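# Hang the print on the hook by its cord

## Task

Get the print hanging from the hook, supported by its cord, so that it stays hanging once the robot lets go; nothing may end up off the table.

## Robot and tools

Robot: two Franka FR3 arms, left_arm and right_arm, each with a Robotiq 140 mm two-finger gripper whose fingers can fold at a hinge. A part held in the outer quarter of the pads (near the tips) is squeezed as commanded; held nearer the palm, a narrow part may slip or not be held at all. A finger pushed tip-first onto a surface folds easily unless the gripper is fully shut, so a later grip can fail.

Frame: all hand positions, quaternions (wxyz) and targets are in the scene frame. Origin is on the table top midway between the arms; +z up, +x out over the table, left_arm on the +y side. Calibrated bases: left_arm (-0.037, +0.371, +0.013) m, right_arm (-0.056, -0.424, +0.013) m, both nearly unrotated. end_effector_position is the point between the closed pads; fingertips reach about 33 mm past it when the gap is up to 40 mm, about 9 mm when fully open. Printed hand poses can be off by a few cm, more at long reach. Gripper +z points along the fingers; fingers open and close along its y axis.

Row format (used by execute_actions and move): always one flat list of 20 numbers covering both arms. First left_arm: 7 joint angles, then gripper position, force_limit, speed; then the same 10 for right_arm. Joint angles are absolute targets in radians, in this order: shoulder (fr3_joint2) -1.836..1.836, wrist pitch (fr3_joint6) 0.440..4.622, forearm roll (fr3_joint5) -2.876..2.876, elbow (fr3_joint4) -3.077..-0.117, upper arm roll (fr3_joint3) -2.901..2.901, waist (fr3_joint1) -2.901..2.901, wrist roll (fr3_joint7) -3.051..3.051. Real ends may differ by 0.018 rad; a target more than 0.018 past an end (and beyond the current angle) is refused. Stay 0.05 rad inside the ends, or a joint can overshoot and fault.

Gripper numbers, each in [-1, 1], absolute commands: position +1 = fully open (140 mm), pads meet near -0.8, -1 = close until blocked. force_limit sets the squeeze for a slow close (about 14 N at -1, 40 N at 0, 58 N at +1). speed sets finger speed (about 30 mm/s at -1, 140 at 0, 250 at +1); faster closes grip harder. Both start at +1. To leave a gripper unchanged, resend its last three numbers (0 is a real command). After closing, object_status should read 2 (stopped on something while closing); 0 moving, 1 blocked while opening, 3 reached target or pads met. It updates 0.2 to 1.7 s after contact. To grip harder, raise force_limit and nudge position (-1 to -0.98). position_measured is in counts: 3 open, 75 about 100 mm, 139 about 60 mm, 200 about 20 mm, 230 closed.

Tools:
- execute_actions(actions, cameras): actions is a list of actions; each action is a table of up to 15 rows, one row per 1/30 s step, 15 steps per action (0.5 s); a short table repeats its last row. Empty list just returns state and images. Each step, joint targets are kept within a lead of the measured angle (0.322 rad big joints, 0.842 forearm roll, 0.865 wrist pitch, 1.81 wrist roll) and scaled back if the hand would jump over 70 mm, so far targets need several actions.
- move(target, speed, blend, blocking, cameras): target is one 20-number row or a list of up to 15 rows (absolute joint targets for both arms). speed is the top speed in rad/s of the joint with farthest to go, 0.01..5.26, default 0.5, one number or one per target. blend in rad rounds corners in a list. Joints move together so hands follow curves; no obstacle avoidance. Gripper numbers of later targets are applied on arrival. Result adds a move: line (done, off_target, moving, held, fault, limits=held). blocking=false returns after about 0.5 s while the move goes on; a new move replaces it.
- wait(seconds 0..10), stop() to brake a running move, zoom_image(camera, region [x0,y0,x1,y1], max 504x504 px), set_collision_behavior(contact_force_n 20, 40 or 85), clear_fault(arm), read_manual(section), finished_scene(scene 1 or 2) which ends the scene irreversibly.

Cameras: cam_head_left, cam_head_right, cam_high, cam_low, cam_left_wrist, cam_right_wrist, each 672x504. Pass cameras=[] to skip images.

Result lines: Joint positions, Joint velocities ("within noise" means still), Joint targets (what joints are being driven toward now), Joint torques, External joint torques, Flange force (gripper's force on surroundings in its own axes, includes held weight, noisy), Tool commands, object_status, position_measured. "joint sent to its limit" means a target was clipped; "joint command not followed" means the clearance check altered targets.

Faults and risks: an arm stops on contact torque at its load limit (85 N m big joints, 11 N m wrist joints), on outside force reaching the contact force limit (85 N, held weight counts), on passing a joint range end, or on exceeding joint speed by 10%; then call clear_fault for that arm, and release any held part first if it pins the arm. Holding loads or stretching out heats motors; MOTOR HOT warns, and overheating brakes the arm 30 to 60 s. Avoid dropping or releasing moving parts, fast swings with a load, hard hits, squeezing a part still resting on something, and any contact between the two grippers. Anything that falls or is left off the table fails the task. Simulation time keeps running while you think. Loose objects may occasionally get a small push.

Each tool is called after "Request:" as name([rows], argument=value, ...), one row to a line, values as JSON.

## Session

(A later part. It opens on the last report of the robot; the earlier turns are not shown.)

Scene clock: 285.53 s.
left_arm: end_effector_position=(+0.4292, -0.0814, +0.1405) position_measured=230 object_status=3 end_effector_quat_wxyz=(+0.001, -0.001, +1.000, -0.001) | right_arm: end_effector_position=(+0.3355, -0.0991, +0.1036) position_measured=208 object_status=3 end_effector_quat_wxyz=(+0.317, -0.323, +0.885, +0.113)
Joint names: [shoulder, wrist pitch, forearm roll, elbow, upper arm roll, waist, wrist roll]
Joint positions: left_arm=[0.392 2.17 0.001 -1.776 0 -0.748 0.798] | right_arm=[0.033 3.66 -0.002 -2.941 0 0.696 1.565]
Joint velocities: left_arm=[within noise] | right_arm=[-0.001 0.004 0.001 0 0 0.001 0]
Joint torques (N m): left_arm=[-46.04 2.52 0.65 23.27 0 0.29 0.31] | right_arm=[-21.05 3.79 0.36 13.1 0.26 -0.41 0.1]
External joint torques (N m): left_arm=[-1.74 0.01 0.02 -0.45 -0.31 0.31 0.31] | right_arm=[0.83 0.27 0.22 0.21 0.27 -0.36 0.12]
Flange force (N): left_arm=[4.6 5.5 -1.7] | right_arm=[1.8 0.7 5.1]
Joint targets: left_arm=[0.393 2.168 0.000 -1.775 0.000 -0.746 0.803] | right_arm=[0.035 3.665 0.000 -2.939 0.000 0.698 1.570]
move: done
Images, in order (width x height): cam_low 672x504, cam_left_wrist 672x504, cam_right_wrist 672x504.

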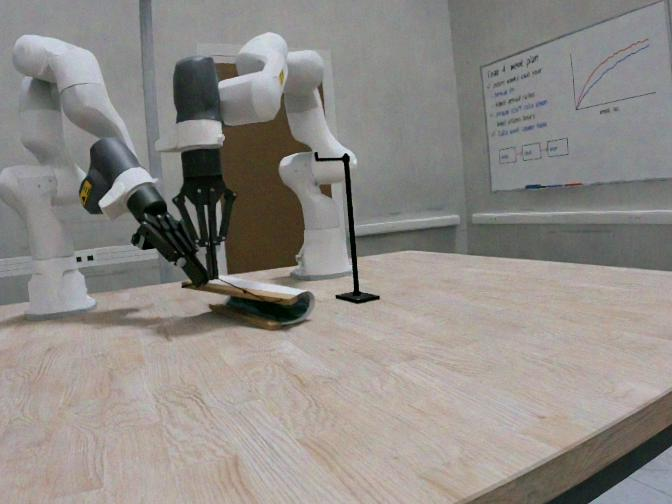

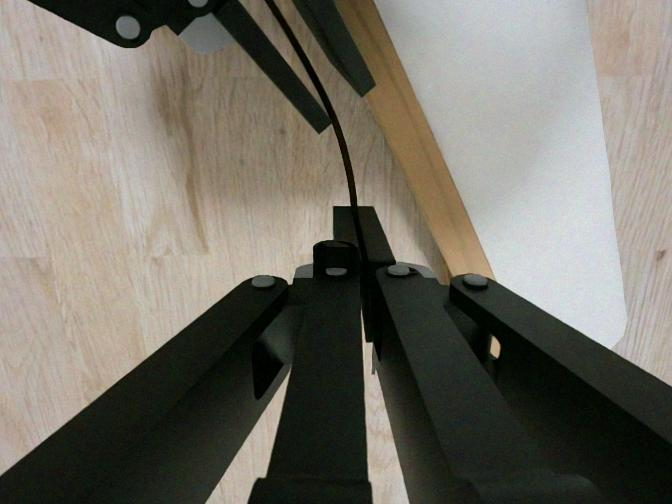

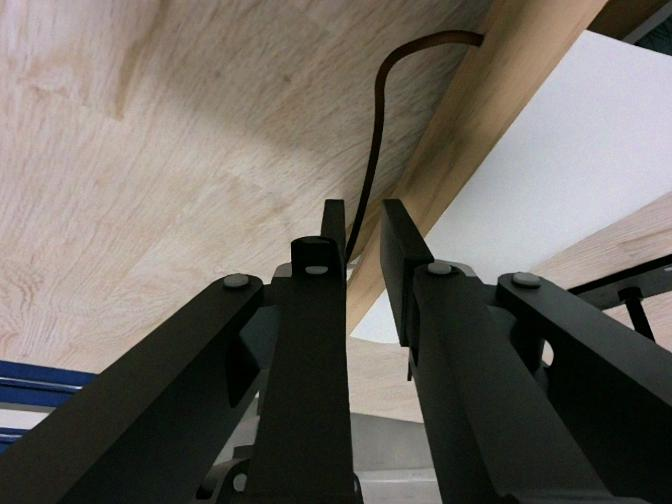

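Request:
move([
  [0.3932,2.1683,0,-1.7751,0,-0.746,0.803,-1,0.5,-1,0.035,3.665,0,-2.939,0,0.698,1.843,-0.58,-1,-0.5],
  [0.3932,2.1683,0,-1.7751,0,-0.746,0.803,-1,0.5,-1,0.0745,3.7057,0,-2.9331,0,0.702,1.843,-0.58,-1,-0.5],
], speed=[0.2,0.06], cameras=["cam_low","cam_left_wrist","cam_right_wrist"])

Request:
zoom_image(camera="cam_right_wrist", region=[270, 130, 470, 330])

Request:
zoom_image(camera="cam_low", region=[160, 220, 260, 320])

Request:
zoom_image(camera="cam_left_wrist", region=[240, 30, 440, 230])

Scene clock: 299.40 s.
left_arm: end_effector_position=(+0.4292, -0.0814, +0.1405) position_measured=230 object_status=3 end_effector_quat_wxyz=(+0.001, -0.001, +1.000, +0.000) | right_arm: end_effector_position=(+0.3352, -0.0966, +0.0969) position_measured=202 object_status=3 end_effector_quat_wxyz=(+0.301, -0.202, +0.919, +0.157)
Joint names: [shoulder, wrist pitch, forearm roll, elbow, upper arm roll, waist, wrist roll]
Joint positions: left_arm=[0.392 2.17 0.001 -1.776 0 -0.748 0.798] | right_arm=[0.073 3.701 -0.002 -2.935 0 0.701 1.836]
Joint velocities: left_arm=[within noise] | right_arm=[0 0.003 0.001 0.002 0 -0.001 0.002]
Joint torques (N m): left_arm=[-46.09 2.54 0.64 23.25 0.04 0.33 0.31] | right_arm=[-21.74 3.78 0.36 12.61 0.16 -0.43 0.25]
External joint torques (N m): left_arm=[-1.71 0.03 0.02 -0.49 -0.25 0.38 0.31] | right_arm=[0.78 0.26 0.23 0.4 0.15 -0.36 0.25]
Flange force (N): left_arm=[4.6 5.7 -1.5] | right_arm=[1.5 -0.2 5.1]
Joint targets: left_arm=[0.393 2.168 0.000 -1.775 0.000 -0.746 0.803] | right_arm=[0.075 3.706 0.000 -2.933 0.000 0.702 1.843]
move: done
Images, in order (width x height): cam_low 672x504, cam_left_wrist 672x504, cam_right_wrist 672x504.

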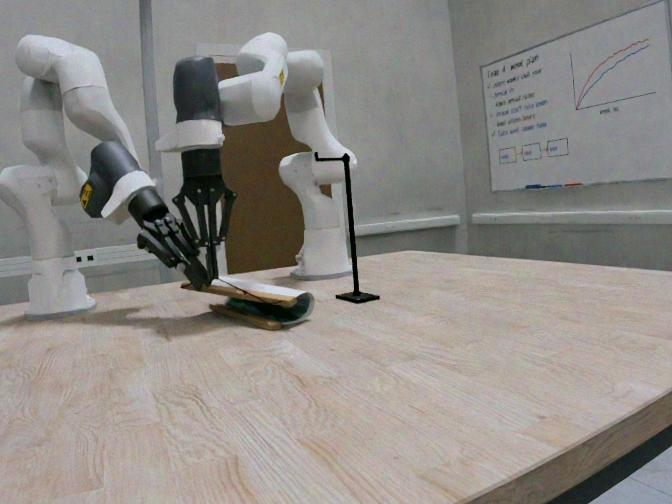

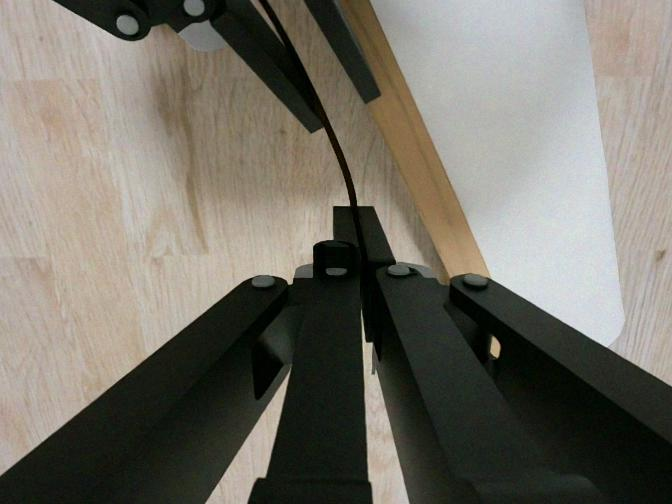

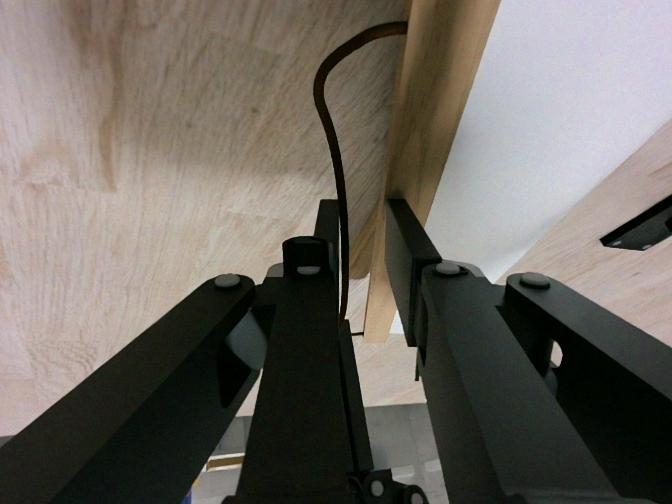

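Scaled by 2.520 from the camera's 672x504 image, which has a finer 960x720 frame.

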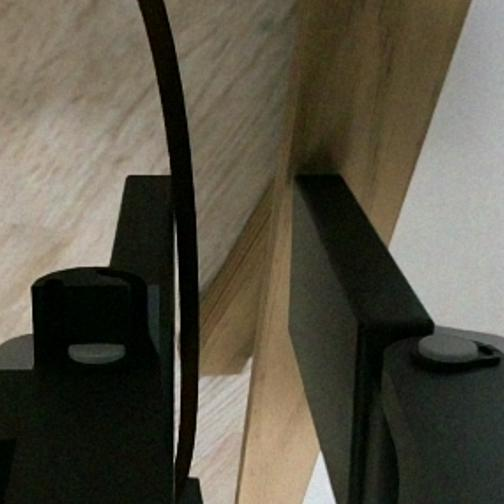

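Scaled by 5.040 from the camera's 672x504 image, which has a finer 960x720 frame.

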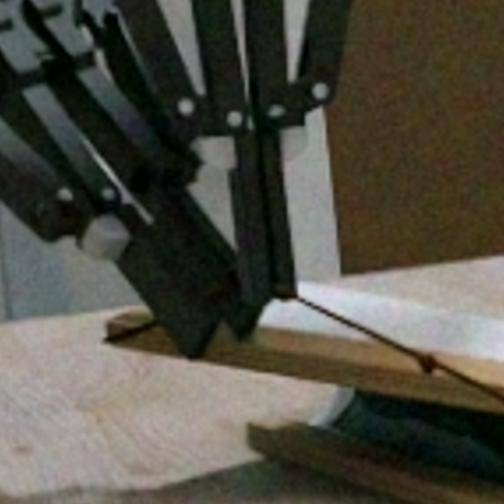

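Scaled by 2.520 from the camera's 672x504 image, which has a finer 960x720 frame.

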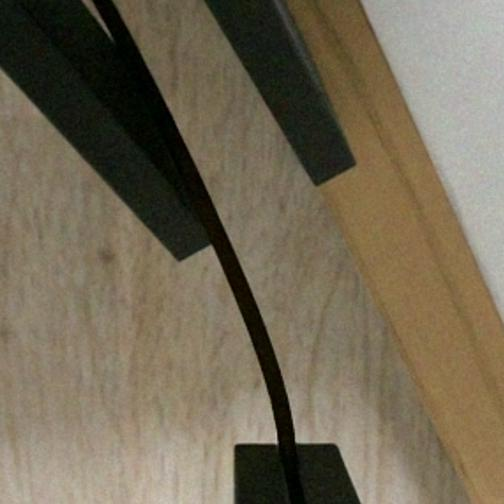

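Request:
move(target=[0.3932,2.1683,0,-1.7751,0,-0.746,0.803,-1,0.5,-1,0.0745,3.7057,0,-2.9331,0,0.702,1.843,-1,0,-1], cameras=["cam_low","cam_left_wrist","cam_right_wrist"])

Request:
zoom_image(camera="cam_right_wrist", region=[270, 130, 470, 330])

Request:
zoom_image(camera="cam_low", region=[160, 220, 260, 320])

Request:
zoom_image(camera="cam_left_wrist", region=[240, 30, 440, 230])

Scene clock: 305.67 s.
left_arm: end_effector_position=(+0.4291, -0.0813, +0.1405) position_measured=230 object_status=3 end_effector_quat_wxyz=(+0.001, -0.001, +1.000, +0.000) | right_arm: end_effector_position=(+0.3355, -0.0963, +0.0972) position_measured=229 object_status=0 end_effector_quat_wxyz=(+0.302, -0.201, +0.919, +0.158)
Joint names: [shoulder, wrist pitch, forearm roll, elbow, upper arm roll, waist, wrist roll]
Joint positions: left_arm=[0.392 2.17 0.001 -1.776 0 -0.748 0.798] | right_arm=[0.073 3.702 -0.002 -2.934 0 0.701 1.837]
Joint velocities: within noise
Joint torques (N m): left_arm=[-46.07 2.56 0.66 23.25 0.05 0.33 0.3] | right_arm=[-21.95 3.72 0.32 12.3 0.34 -0.4 0.13]
External joint torques (N m): left_arm=[-1.64 0.05 0.03 -0.5 -0.3 0.31 0.3] | right_arm=[0.7 0.18 0.21 0 0.3 -0.37 0.13]
Flange force (N): left_arm=[4.6 5.5 -1.4] | right_arm=[1.9 0.0 3.6]
Joint targets: left_arm=[0.393 2.168 0.000 -1.775 0.000 -0.746 0.803] | right_arm=[0.075 3.706 0.000 -2.933 0.000 0.702 1.843]
move: done
Images, in order (width x height): cam_low 672x504, cam_left_wrist 672x504, cam_right_wrist 672x504.

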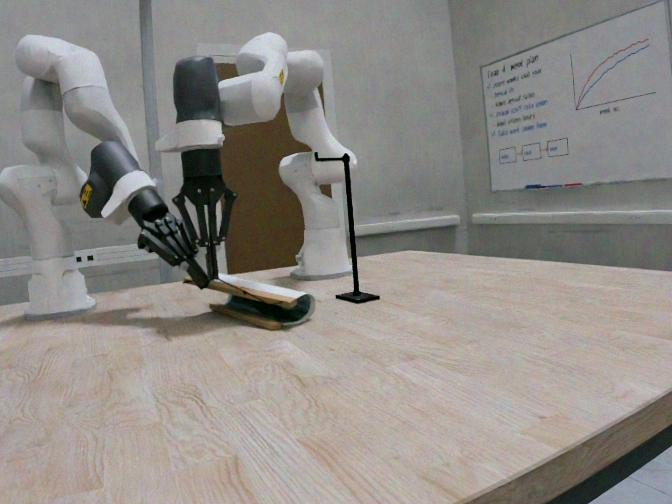

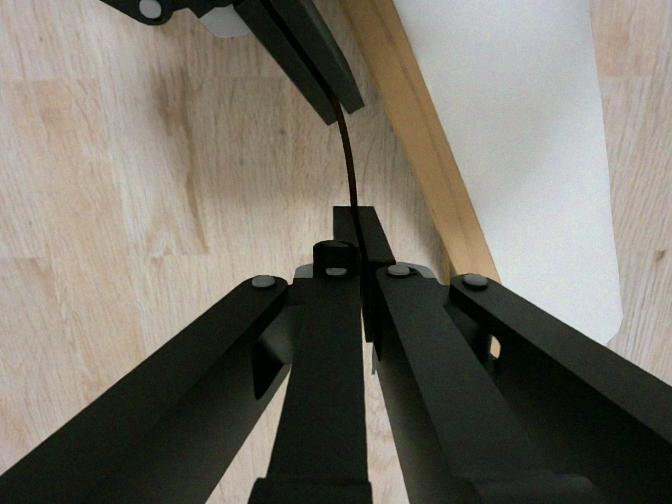

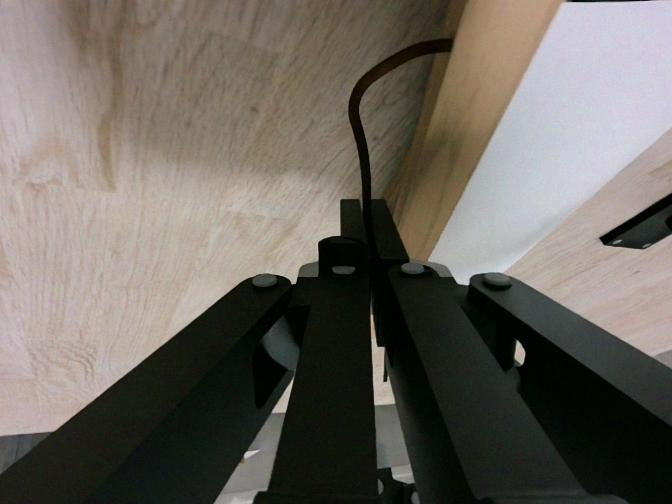

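Scaled by 2.520 from the camera's 672x504 image, which has a finer 960x720 frame.

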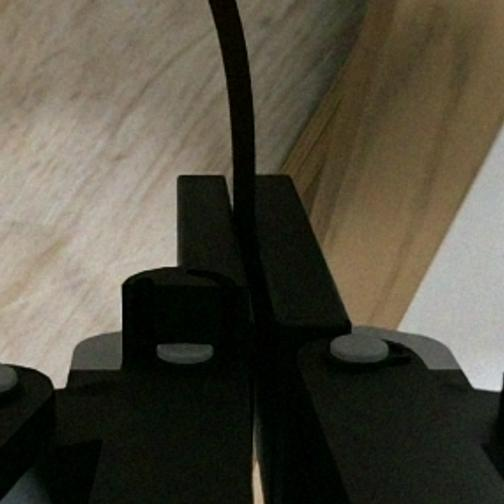

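Scaled by 5.040 from the camera's 672x504 image, which has a finer 960x720 frame.

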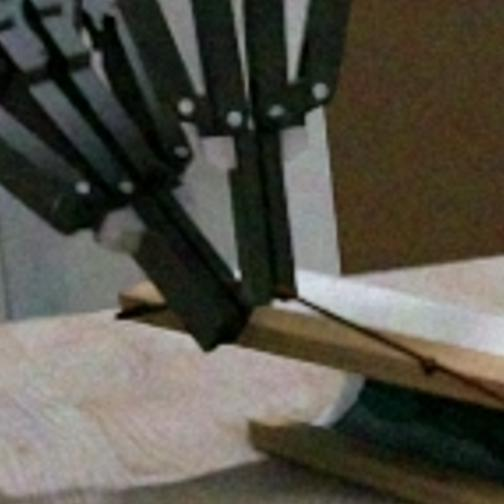

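Scaled by 2.520 from the camera's 672x504 image, which has a finer 960x720 frame.

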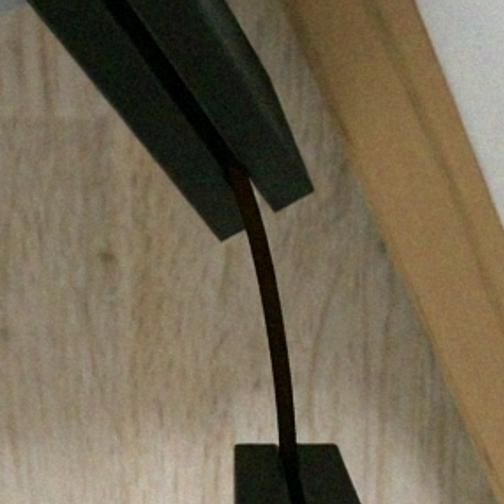

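Request:
move([
  [0.3932,2.1683,0,-1.7751,0,-0.746,0.803,-0.62,-1,-1,0.0745,3.7057,0,-2.9331,0,0.702,1.843,-1,0,-1],
  [0.4098,2.1964,0,-1.7866,0,-0.746,0.803,-0.62,-1,-1,0.0745,3.7057,0,-2.9331,0,0.702,1.843,-1,0,-1],
], speed=0.05, cameras=["cam_low","cam_left_wrist","cam_right_wrist"])

Request:
zoom_image(camera="cam_low", region=[160, 220, 260, 320])

Request:
zoom_image(camera="cam_left_wrist", region=[240, 100, 480, 340])

Scene clock: 315.27 s.
left_arm: end_effector_position=(+0.4285, -0.0808, +0.1277) position_measured=208 object_status=3 end_effector_quat_wxyz=(+0.000, -0.001, +1.000, +0.001) | right_arm: end_effector_position=(+0.3354, -0.0963, +0.0971) position_measured=229 object_status=2 end_effector_quat_wxyz=(+0.302, -0.201, +0.919, +0.158)
Joint names: [shoulder, wrist pitch, forearm roll, elbow, upper arm roll, waist, wrist roll]
Joint positions: left_arm=[0.408 2.192 0.001 -1.786 0 -0.748 0.798] | right_arm=[0.073 3.702 -0.002 -2.934 0 0.701 1.838]
Joint velocities: left_arm=[0.001 0.004 -0.001 0.001 0.001 0 -0.001] | right_arm=[within noise]
Joint torques (N m): left_arm=[-45.97 2.63 0.63 22.31 0.04 0.28 0.28] | right_arm=[-22.15 3.72 0.34 12.44 0.15 -0.51 0.1]
External joint torques (N m): left_arm=[-1.39 0.15 0.01 -1.14 -0.2 0.41 0.28] | right_arm=[0.4 0.2 0.23 0.2 0.08 -0.51 0.1]
Flange force (N): left_arm=[6.2 7.2 -0.5] | right_arm=[0.9 -0.4 2.7]
Joint targets: left_arm=[0.410 2.196 0.000 -1.787 0.000 -0.746 0.803] | right_arm=[0.075 3.706 0.000 -2.933 0.000 0.702 1.843]
move: done
Images, in order (width x height): cam_low 672x504, cam_left_wrist 672x504, cam_right_wrist 672x504.

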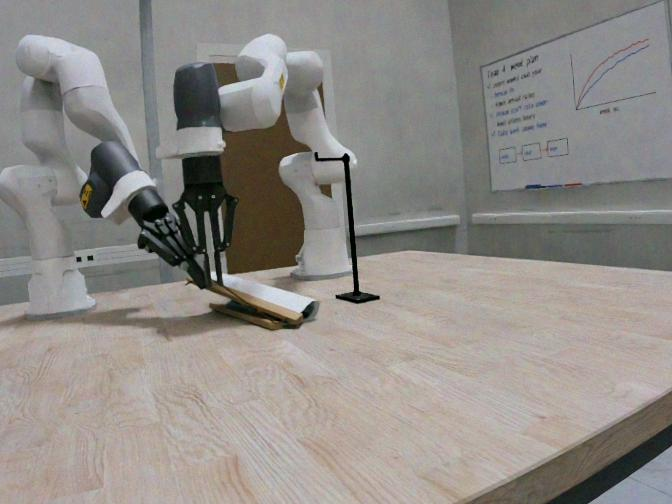

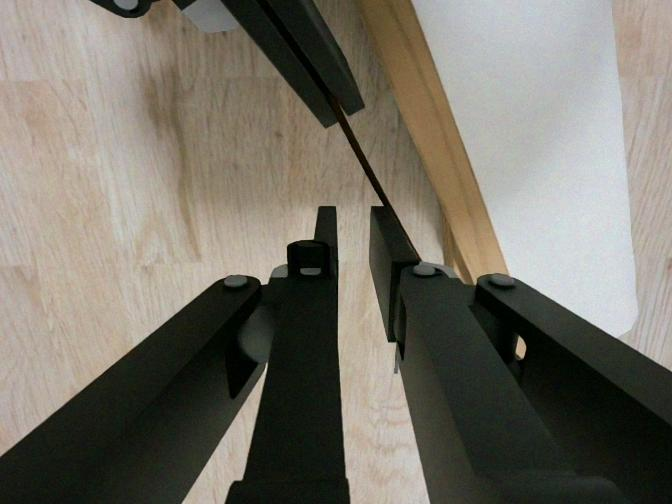

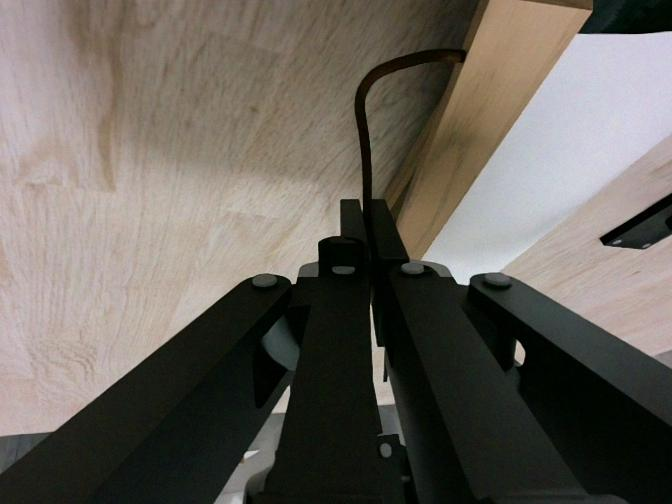

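Scaled by 5.040 from the camera's 672x504 image, which has a finer 960x720 frame.

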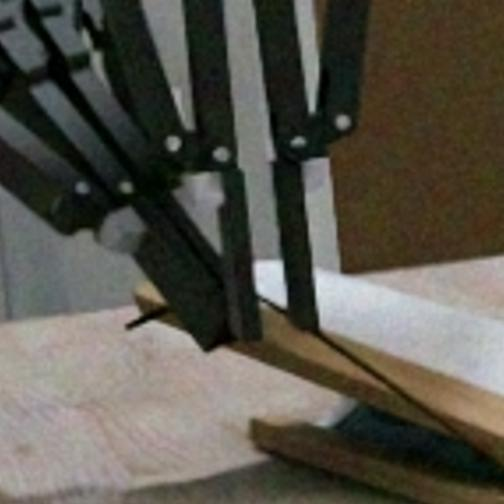

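Scaled by 2.100 from the camera's 672x504 image, which has a finer 960x720 frame.

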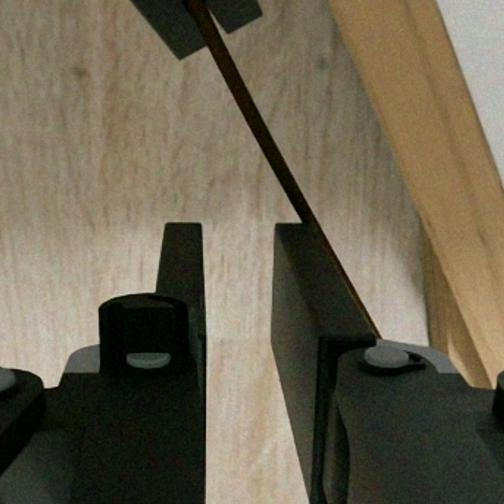

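Request:
move([
  [0.3325,2.0378,0,-1.7053,0,-0.746,0.803,-0.62,-1,-1,0.0745,3.7057,0,-2.9331,0,0.702,1.843,-1,0,-1],
  [0.3325,2.0378,0,-1.7053,0,-0.746,0.333,-0.5,-1,-1,-0.1764,3.4845,0,-2.9628,0,0.702,1.843,-1,0,-1],
], speed=[0.2,0.1], cameras=["cam_low","cam_left_wrist","cam_right_wrist"])

Request:
zoom_image(camera="cam_low", region=[140, 180, 300, 340])

Scene clock: 334.87 s.
left_arm: end_effector_position=(+0.4297, -0.0818, +0.2008) position_measured=192 object_status=0 end_effector_quat_wxyz=(+0.002, -0.229, +0.973, -0.001) | right_arm: end_effector_position=(+0.3349, -0.0969, +0.1525) position_measured=229 object_status=2 end_effector_quat_wxyz=(+0.303, -0.201, +0.918, +0.158)
Joint names: [shoulder, wrist pitch, forearm roll, elbow, upper arm roll, waist, wrist roll]
Joint positions: left_arm=[0.332 2.041 0.001 -1.705 0 -0.748 0.338] | right_arm=[-0.174 3.487 -0.002 -2.962 0 0.701 1.838]
Joint velocities: within noise
Joint torques (N m): left_arm=[-45.19 2.4 0.69 23.61 -0.05 0.34 -0.2] | right_arm=[-18.89 3.54 0.49 16.25 0.03 -0.5 0.09]
External joint torques (N m): left_arm=[-1.66 -0.18 0.03 -1.03 -0.25 0.44 -0.2] | right_arm=[-0.71 0.01 0.19 -0.24 0.21 -0.49 0.09]
Flange force (N): left_arm=[3.2 9.2 -0.3] | right_arm=[0.0 0.0 0.0]
Joint targets: left_arm=[0.333 2.038 0.000 -1.705 0.000 -0.746 0.333] | right_arm=[-0.176 3.485 0.000 -2.963 0.000 0.702 1.843]
move: done
Images, in order (width x height): cam_low 672x504, cam_left_wrist 672x504, cam_right_wrist 672x504.

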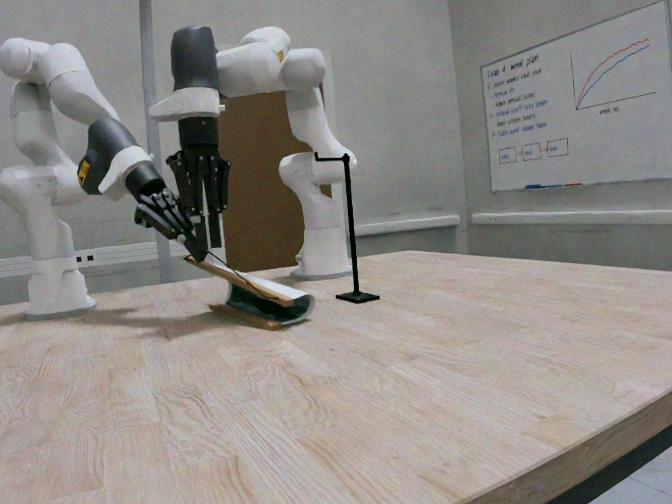

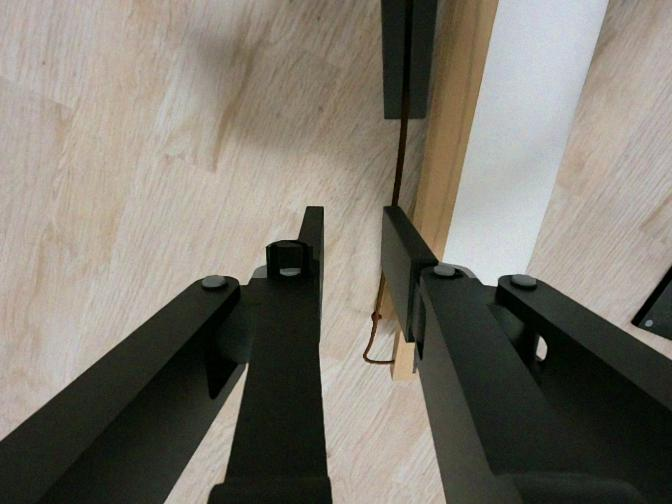

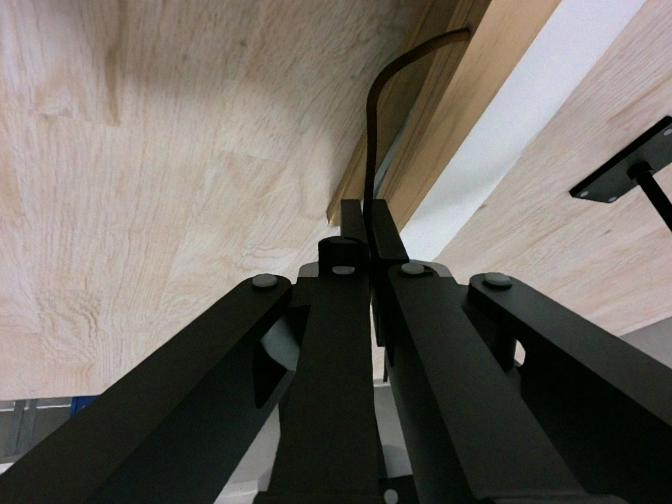

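Scaled by 3.150 from the camera's 672x504 image, which has a finer 960x720 frame.

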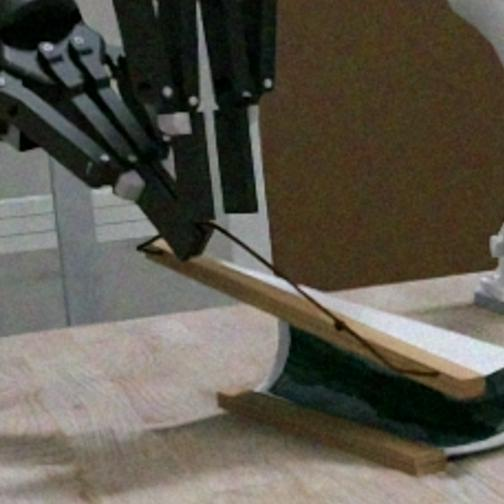

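Request:
move(target=[0.3175,2.1522,0,-1.8347,0,-0.721,0.358,-0.6,-1,-1,-0.1764,3.4845,0,-2.9628,0,0.702,1.843,-1,0,-1], speed=0.1, cameras=["cam_low","cam_left_wrist","cam_right_wrist"])

Request:
zoom_image(camera="cam_low", region=[140, 180, 300, 340])

Request:
zoom_image(camera="cam_left_wrist", region=[240, 40, 480, 280])

Scene clock: 347.87 s.
left_arm: end_effector_position=(+0.4261, -0.0564, +0.1593) position_measured=205 object_status=3 end_effector_quat_wxyz=(-0.001, -0.234, +0.972, +0.002) | right_arm: end_effector_position=(+0.3347, -0.0970, +0.1523) position_measured=229 object_status=2 end_effector_quat_wxyz=(+0.303, -0.201, +0.918, +0.158)
Joint names: [shoulder, wrist pitch, forearm roll, elbow, upper arm roll, waist, wrist roll]
Joint positions: left_arm=[0.319 2.148 0.001 -1.833 0 -0.723 0.352] | right_arm=[-0.174 3.487 -0.002 -2.962 0 0.701 1.838]
Joint velocities: left_arm=[-0.001 0.003 0 0 0.001 0 0.001] | right_arm=[within noise]
Joint torques (N m): left_arm=[-44.71 2.7 0.65 22.54 -0.08 0.3 0.42] | right_arm=[-18.78 3.61 0.49 16.43 -0.04 -0.6 0.13]
External joint torques (N m): left_arm=[-2.54 0.17 0.02 -1.23 -0.32 0.33 0.42] | right_arm=[-0.62 0.09 0.2 0.04 0.09 -0.64 0.13]
Flange force (N): left_arm=[3.6 12.5 -1.1] | right_arm=[0.0 0.0 0.0]
Joint targets: left_arm=[0.318 2.152 0.000 -1.835 0.000 -0.721 0.358] | right_arm=[-0.176 3.485 0.000 -2.963 0.000 0.702 1.843]
move: done
Images, in order (width x height): cam_low 672x504, cam_left_wrist 672x504, cam_right_wrist 672x504.

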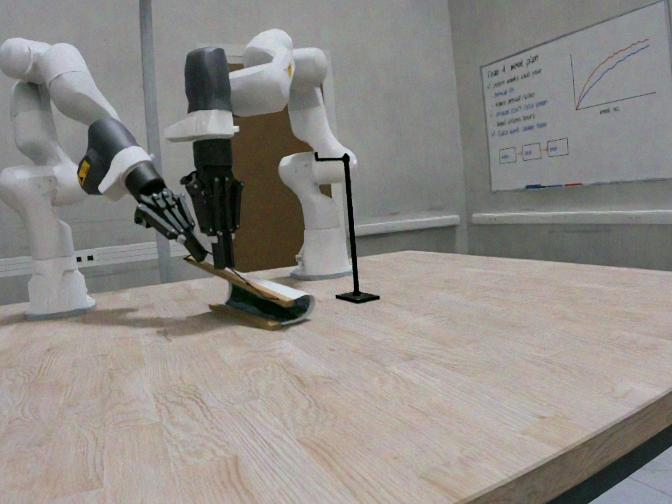

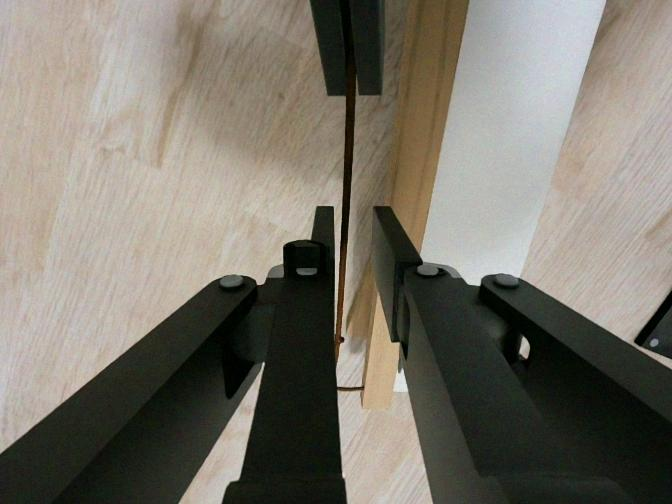

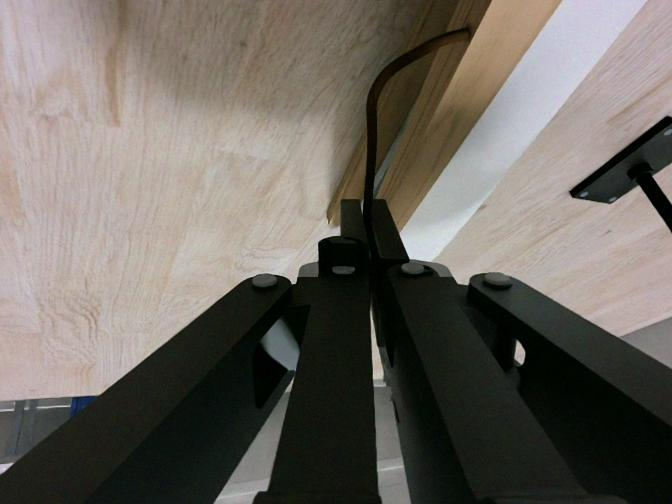

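Scaled by 3.150 from the camera's 672x504 image, which has a finer 960x720 frame.

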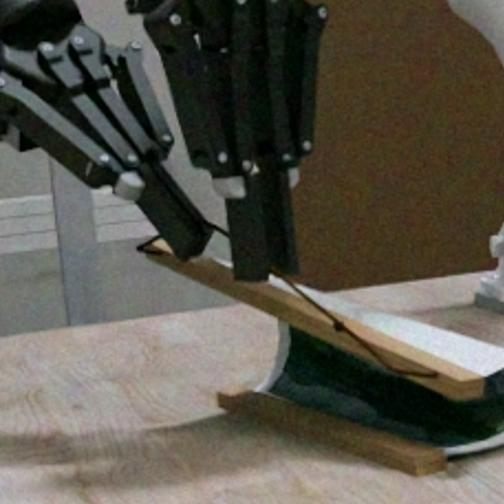

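Scaled by 2.100 from the camera's 672x504 image, which has a finer 960x720 frame.

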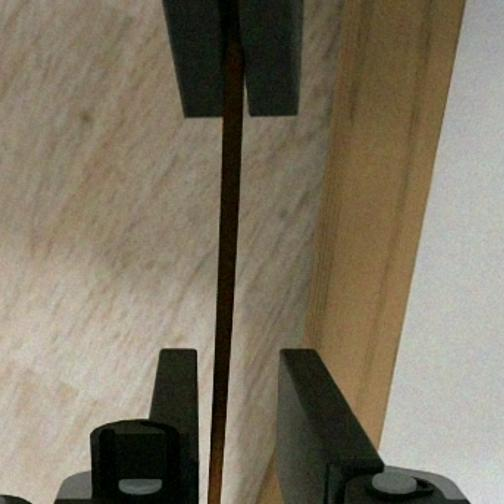

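Request:
move(target=[0.3318,2.178,0,-1.8463,0,-0.723,0.356,-0.6,-1,-1,-0.1764,3.4845,0,-2.9628,0,0.702,1.843,-1,0,-1], speed=0.05, cameras=["cam_low","cam_left_wrist","cam_right_wrist"])

Request:
zoom_image(camera="cam_low", region=[170, 210, 270, 310])

Request:
zoom_image(camera="cam_left_wrist", region=[240, 80, 480, 320])

Scene clock: 352.53 s.
left_arm: end_effector_position=(+0.4265, -0.0568, +0.1491) position_measured=205 object_status=3 end_effector_quat_wxyz=(+0.000, -0.234, +0.972, +0.001) | right_arm: end_effector_position=(+0.3347, -0.0970, +0.1523) position_measured=229 object_status=2 end_effector_quat_wxyz=(+0.303, -0.201, +0.918, +0.158)
Joint names: [shoulder, wrist pitch, forearm roll, elbow, upper arm roll, waist, wrist roll]
Joint positions: left_arm=[0.33 2.174 0.001 -1.845 0 -0.723 0.353] | right_arm=[-0.174 3.487 -0.002 -2.962 0 0.701 1.838]
Joint velocities: left_arm=[0 0.004 0 0 0 0.001 0] | right_arm=[within noise]
Joint torques (N m): left_arm=[-43.82 2.66 0.64 22.47 -0.07 -0.08 0.21] | right_arm=[-18.71 3.63 0.48 16.46 -0.05 -0.57 0.13]
External joint torques (N m): left_arm=[-1.14 0.1 0.02 -1.36 -0.29 -0.03 0.21] | right_arm=[-0.48 0.09 0.16 -0.07 0.21 -0.47 0.13]
Flange force (N): left_arm=[3.0 8.8 0.2] | right_arm=[0.0 0.0 0.0]
Joint targets: left_arm=[0.332 2.178 0.000 -1.846 0.000 -0.723 0.356] | right_arm=[-0.176 3.485 0.000 -2.963 0.000 0.702 1.843]
move: done
Images, in order (width x height): cam_low 672x504, cam_left_wrist 672x504, cam_right_wrist 672x504.

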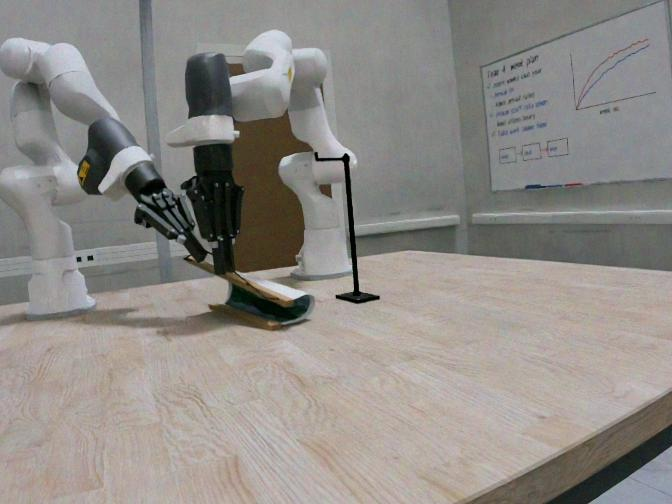

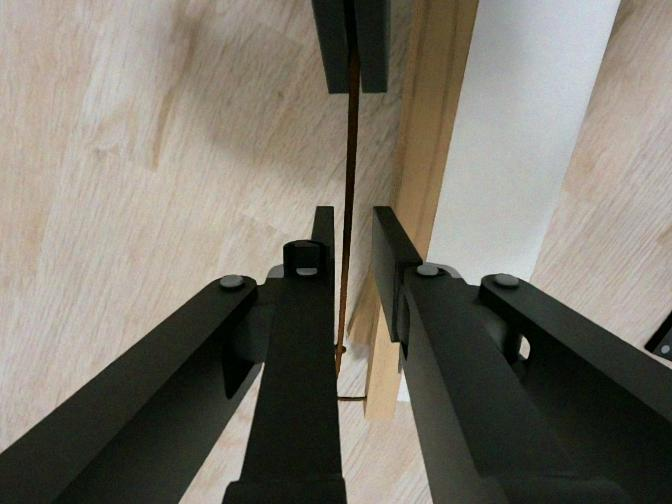

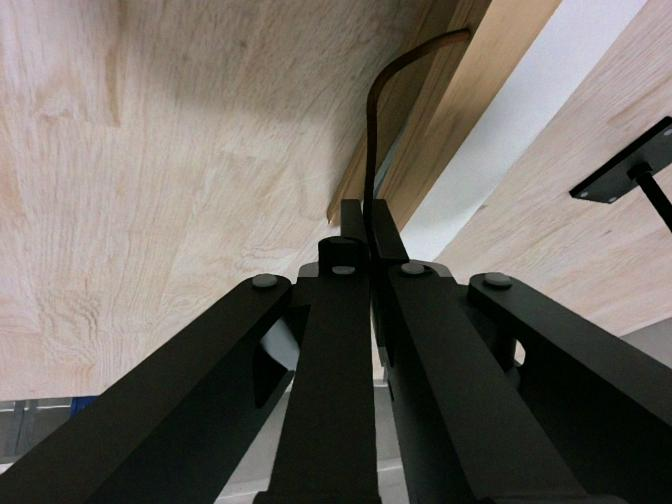

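Scaled by 5.040 from the camera's 672x504 image, which has a finer 960x720 frame.

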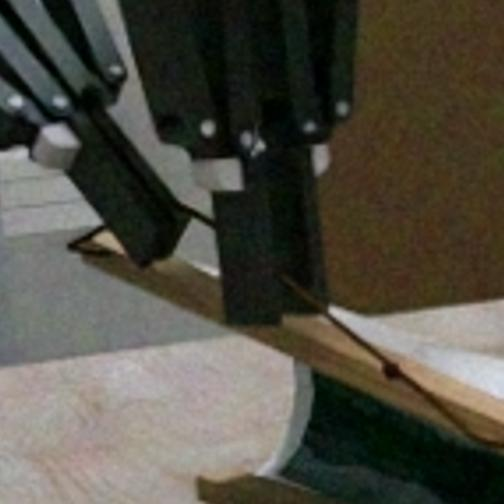

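Scaled by 2.100 from the camera's 672x504 image, which has a finer 960x720 frame.

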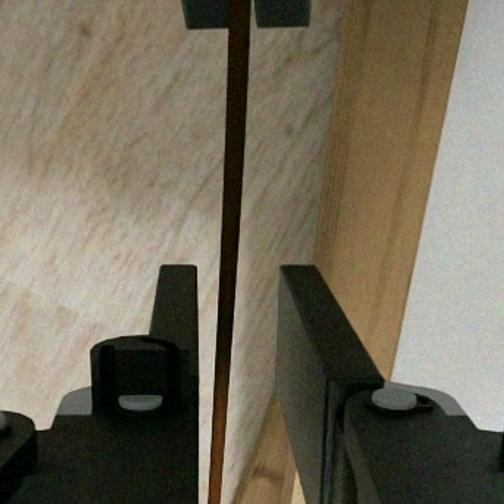

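Request:
move([
  [0.3235,2.163,0,-1.8396,0,-0.723,0.356,-0.6,-1,-1,-0.1764,3.4845,0,-2.9628,0,0.702,1.843,-1,0,-1],
  [0.3235,2.163,0,-1.8396,0,-0.723,0.356,-1,0,-1,-0.1764,3.4845,0,-2.9628,0,0.702,1.843,-1,0,-1],
], speed=0.05, cameras=["cam_low","cam_left_wrist","cam_right_wrist"])

Request:
zoom_image(camera="cam_low", region=[170, 210, 270, 310])

Request:
zoom_image(camera="cam_left_wrist", region=[240, 80, 480, 320])

Scene clock: 359.13 s.
left_arm: end_effector_position=(+0.4273, -0.0576, +0.1543) position_measured=228 object_status=0 end_effector_quat_wxyz=(+0.001, -0.234, +0.972, -0.001) | right_arm: end_effector_position=(+0.3346, -0.0971, +0.1522) position_measured=229 object_status=2 end_effector_quat_wxyz=(+0.303, -0.201, +0.918, +0.158)
Joint names: [shoulder, wrist pitch, forearm roll, elbow, upper arm roll, waist, wrist roll]
Joint positions: left_arm=[0.325 2.167 0.001 -1.84 0 -0.723 0.353] | right_arm=[-0.174 3.486 -0.002 -2.963 0 0.701 1.838]
Joint velocities: within noise
Joint torques (N m): left_arm=[-44.65 2.34 0.65 23.13 -0.1 -0.09 0.22] | right_arm=[-18.59 3.63 0.49 16.51 -0.06 -0.6 0.12]
External joint torques (N m): left_arm=[-2.1 -0.23 0.02 -0.74 -0.47 -0.21 0.22] | right_arm=[-0.43 0.11 0.2 0.06 0.09 -0.62 0.12]
Flange force (N): left_arm=[3.2 8.4 -2.2] | right_arm=[0.0 0.0 0.0]
Joint targets: left_arm=[0.324 2.163 0.000 -1.840 0.000 -0.723 0.356] | right_arm=[-0.176 3.485 0.000 -2.963 0.000 0.702 1.843]
move: done
Images, in order (width x height): cam_low 672x504, cam_left_wrist 672x504, cam_right_wrist 672x504.

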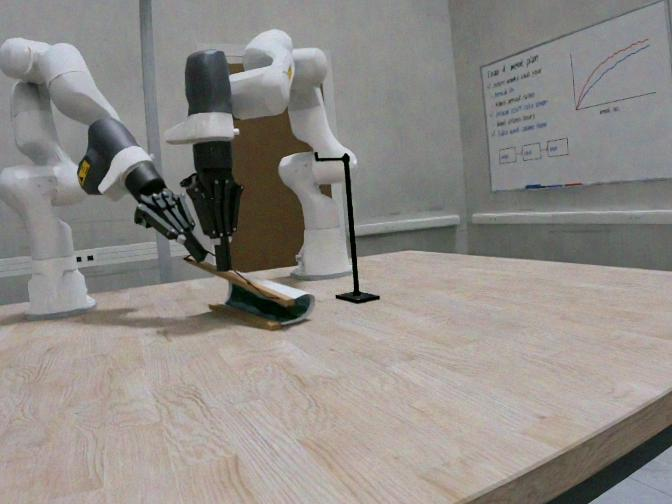

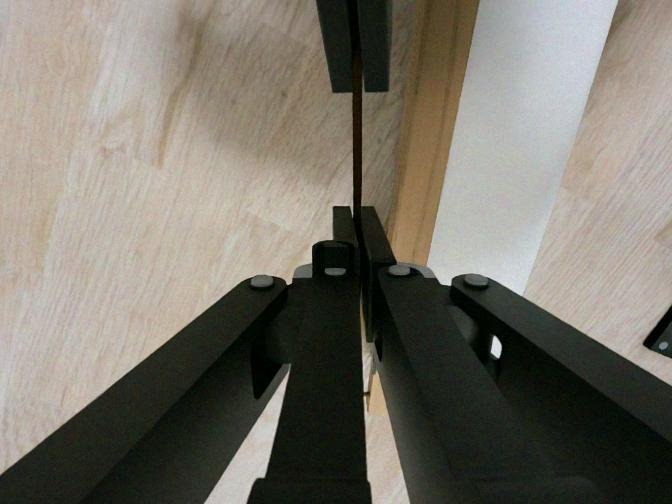

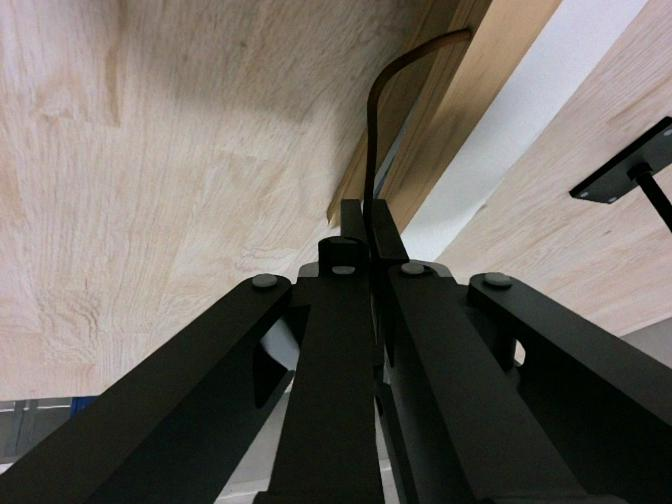

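Scaled by 5.040 from the camera's 672x504 image, which has a finer 960x720 frame.

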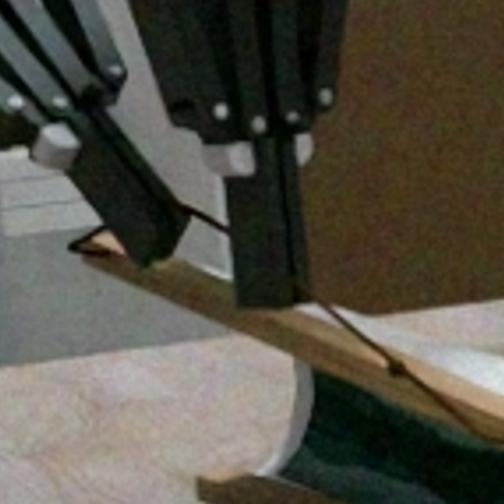

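Scaled by 2.100 from the camera's 672x504 image, which has a finer 960x720 frame.

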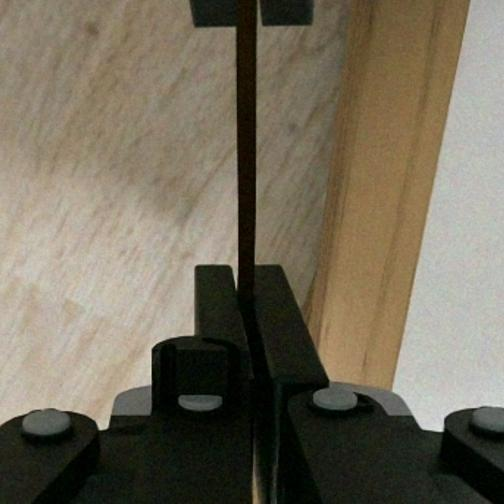

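Request:
move([
  [0.3235,2.163,0,-1.8396,0,-0.723,0.356,-1,0,-1,-0.1764,3.4845,0,-2.9628,0,0.702,1.843,-0.5,-1,-1],
  [0.3235,2.163,0,-1.8396,0,-0.723,0.356,-1,0,-1,-0.335,3.3128,0,-2.950,0,0.702,1.843,-0.5,-1,-1],
  [0.3235,2.163,0,-1.8396,0,-0.723,0.356,-1,0,-1,-0.335,3.3128,0,-2.950,0,0.2,1.843,-0.5,-1,-1],
], speed=[0.1,0.15,0.4], cameras=["cam_low","cam_left_wrist","cam_right_wrist"])

Request:
zoom_image(camera="cam_low", region=[140, 180, 300, 340])

Request:
zoom_image(camera="cam_left_wrist", region=[240, 80, 480, 320])

Scene clock: 371.67 s.
left_arm: end_effector_position=(+0.4272, -0.0574, +0.1542) position_measured=228 object_status=2 end_effector_quat_wxyz=(+0.001, -0.234, +0.972, +0.000) | right_arm: end_effector_position=(+0.4447, -0.3240, +0.1927) position_measured=192 object_status=3 end_effector_quat_wxyz=(+0.333, +0.033, +0.939, +0.078)
Joint names: [shoulder, wrist pitch, forearm roll, elbow, upper arm roll, waist, wrist roll]
Joint positions: left_arm=[0.325 2.166 0.001 -1.84 0 -0.723 0.353] | right_arm=[-0.333 3.316 -0.002 -2.951 0 0.202 1.838]
Joint velocities: within noise
Joint torques (N m): left_arm=[-44.61 2.45 0.65 23.14 -0.05 -0.04 0.22] | right_arm=[-15.84 3.38 0.52 18.94 -0.03 -1.27 0.07]
External joint torques (N m): left_arm=[-2.13 -0.11 0.02 -0.71 -0.35 -0.08 0.22] | right_arm=[-0.41 -0.15 0.1 -0.4 0.26 -1.29 0.07]
Flange force (N): left_arm=[3.0 8.6 -2.0] | right_arm=[2.4 5.8 -3.2]
Joint targets: left_arm=[0.324 2.163 0.000 -1.840 0.000 -0.723 0.356] | right_arm=[-0.335 3.313 0.000 -2.950 0.000 0.200 1.843]
move: done
Images, in order (width x height): cam_low 672x504, cam_left_wrist 672x504, cam_right_wrist 672x504.

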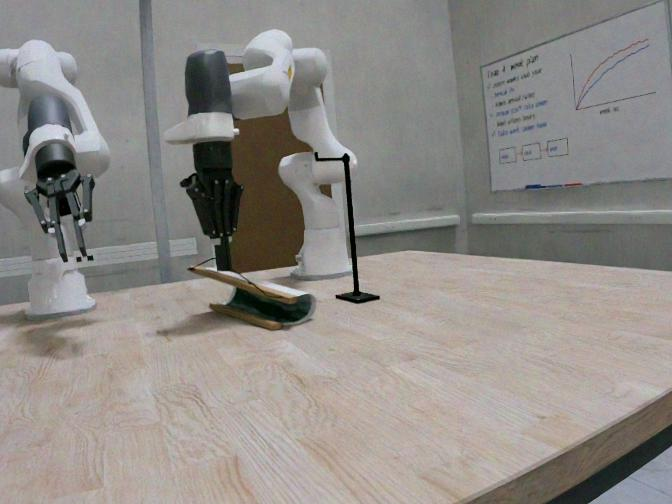

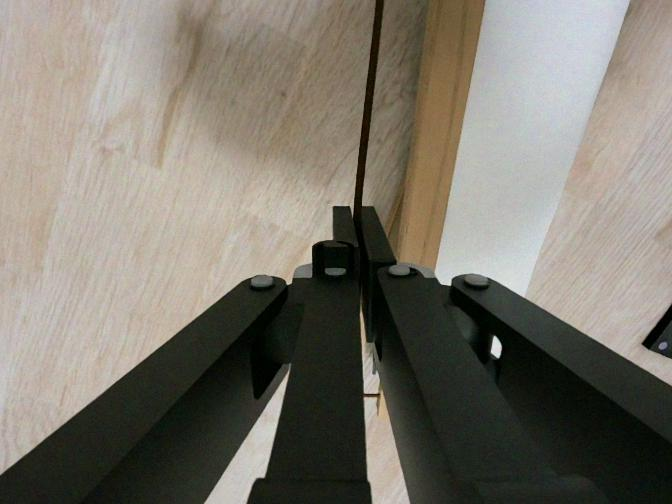

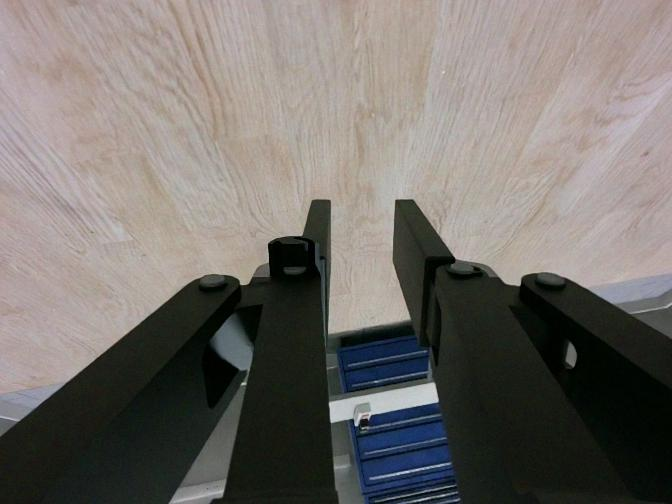

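Scaled by 3.150 from the camera's 672x504 image, which has a finer 960x720 frame.

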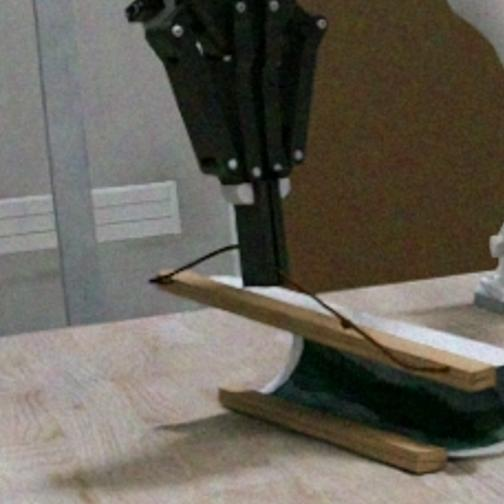

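Scaled by 2.100 from the camera's 672x504 image, which has a finer 960x720 frame.

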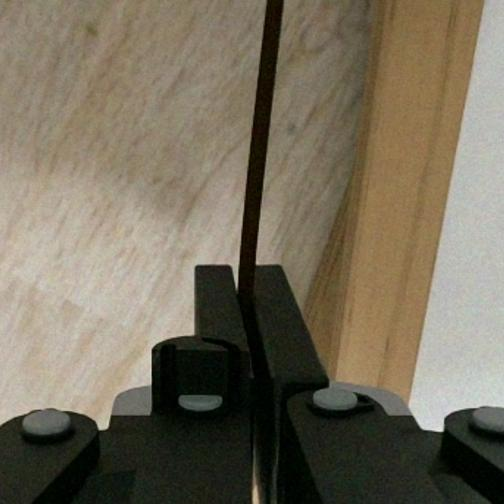

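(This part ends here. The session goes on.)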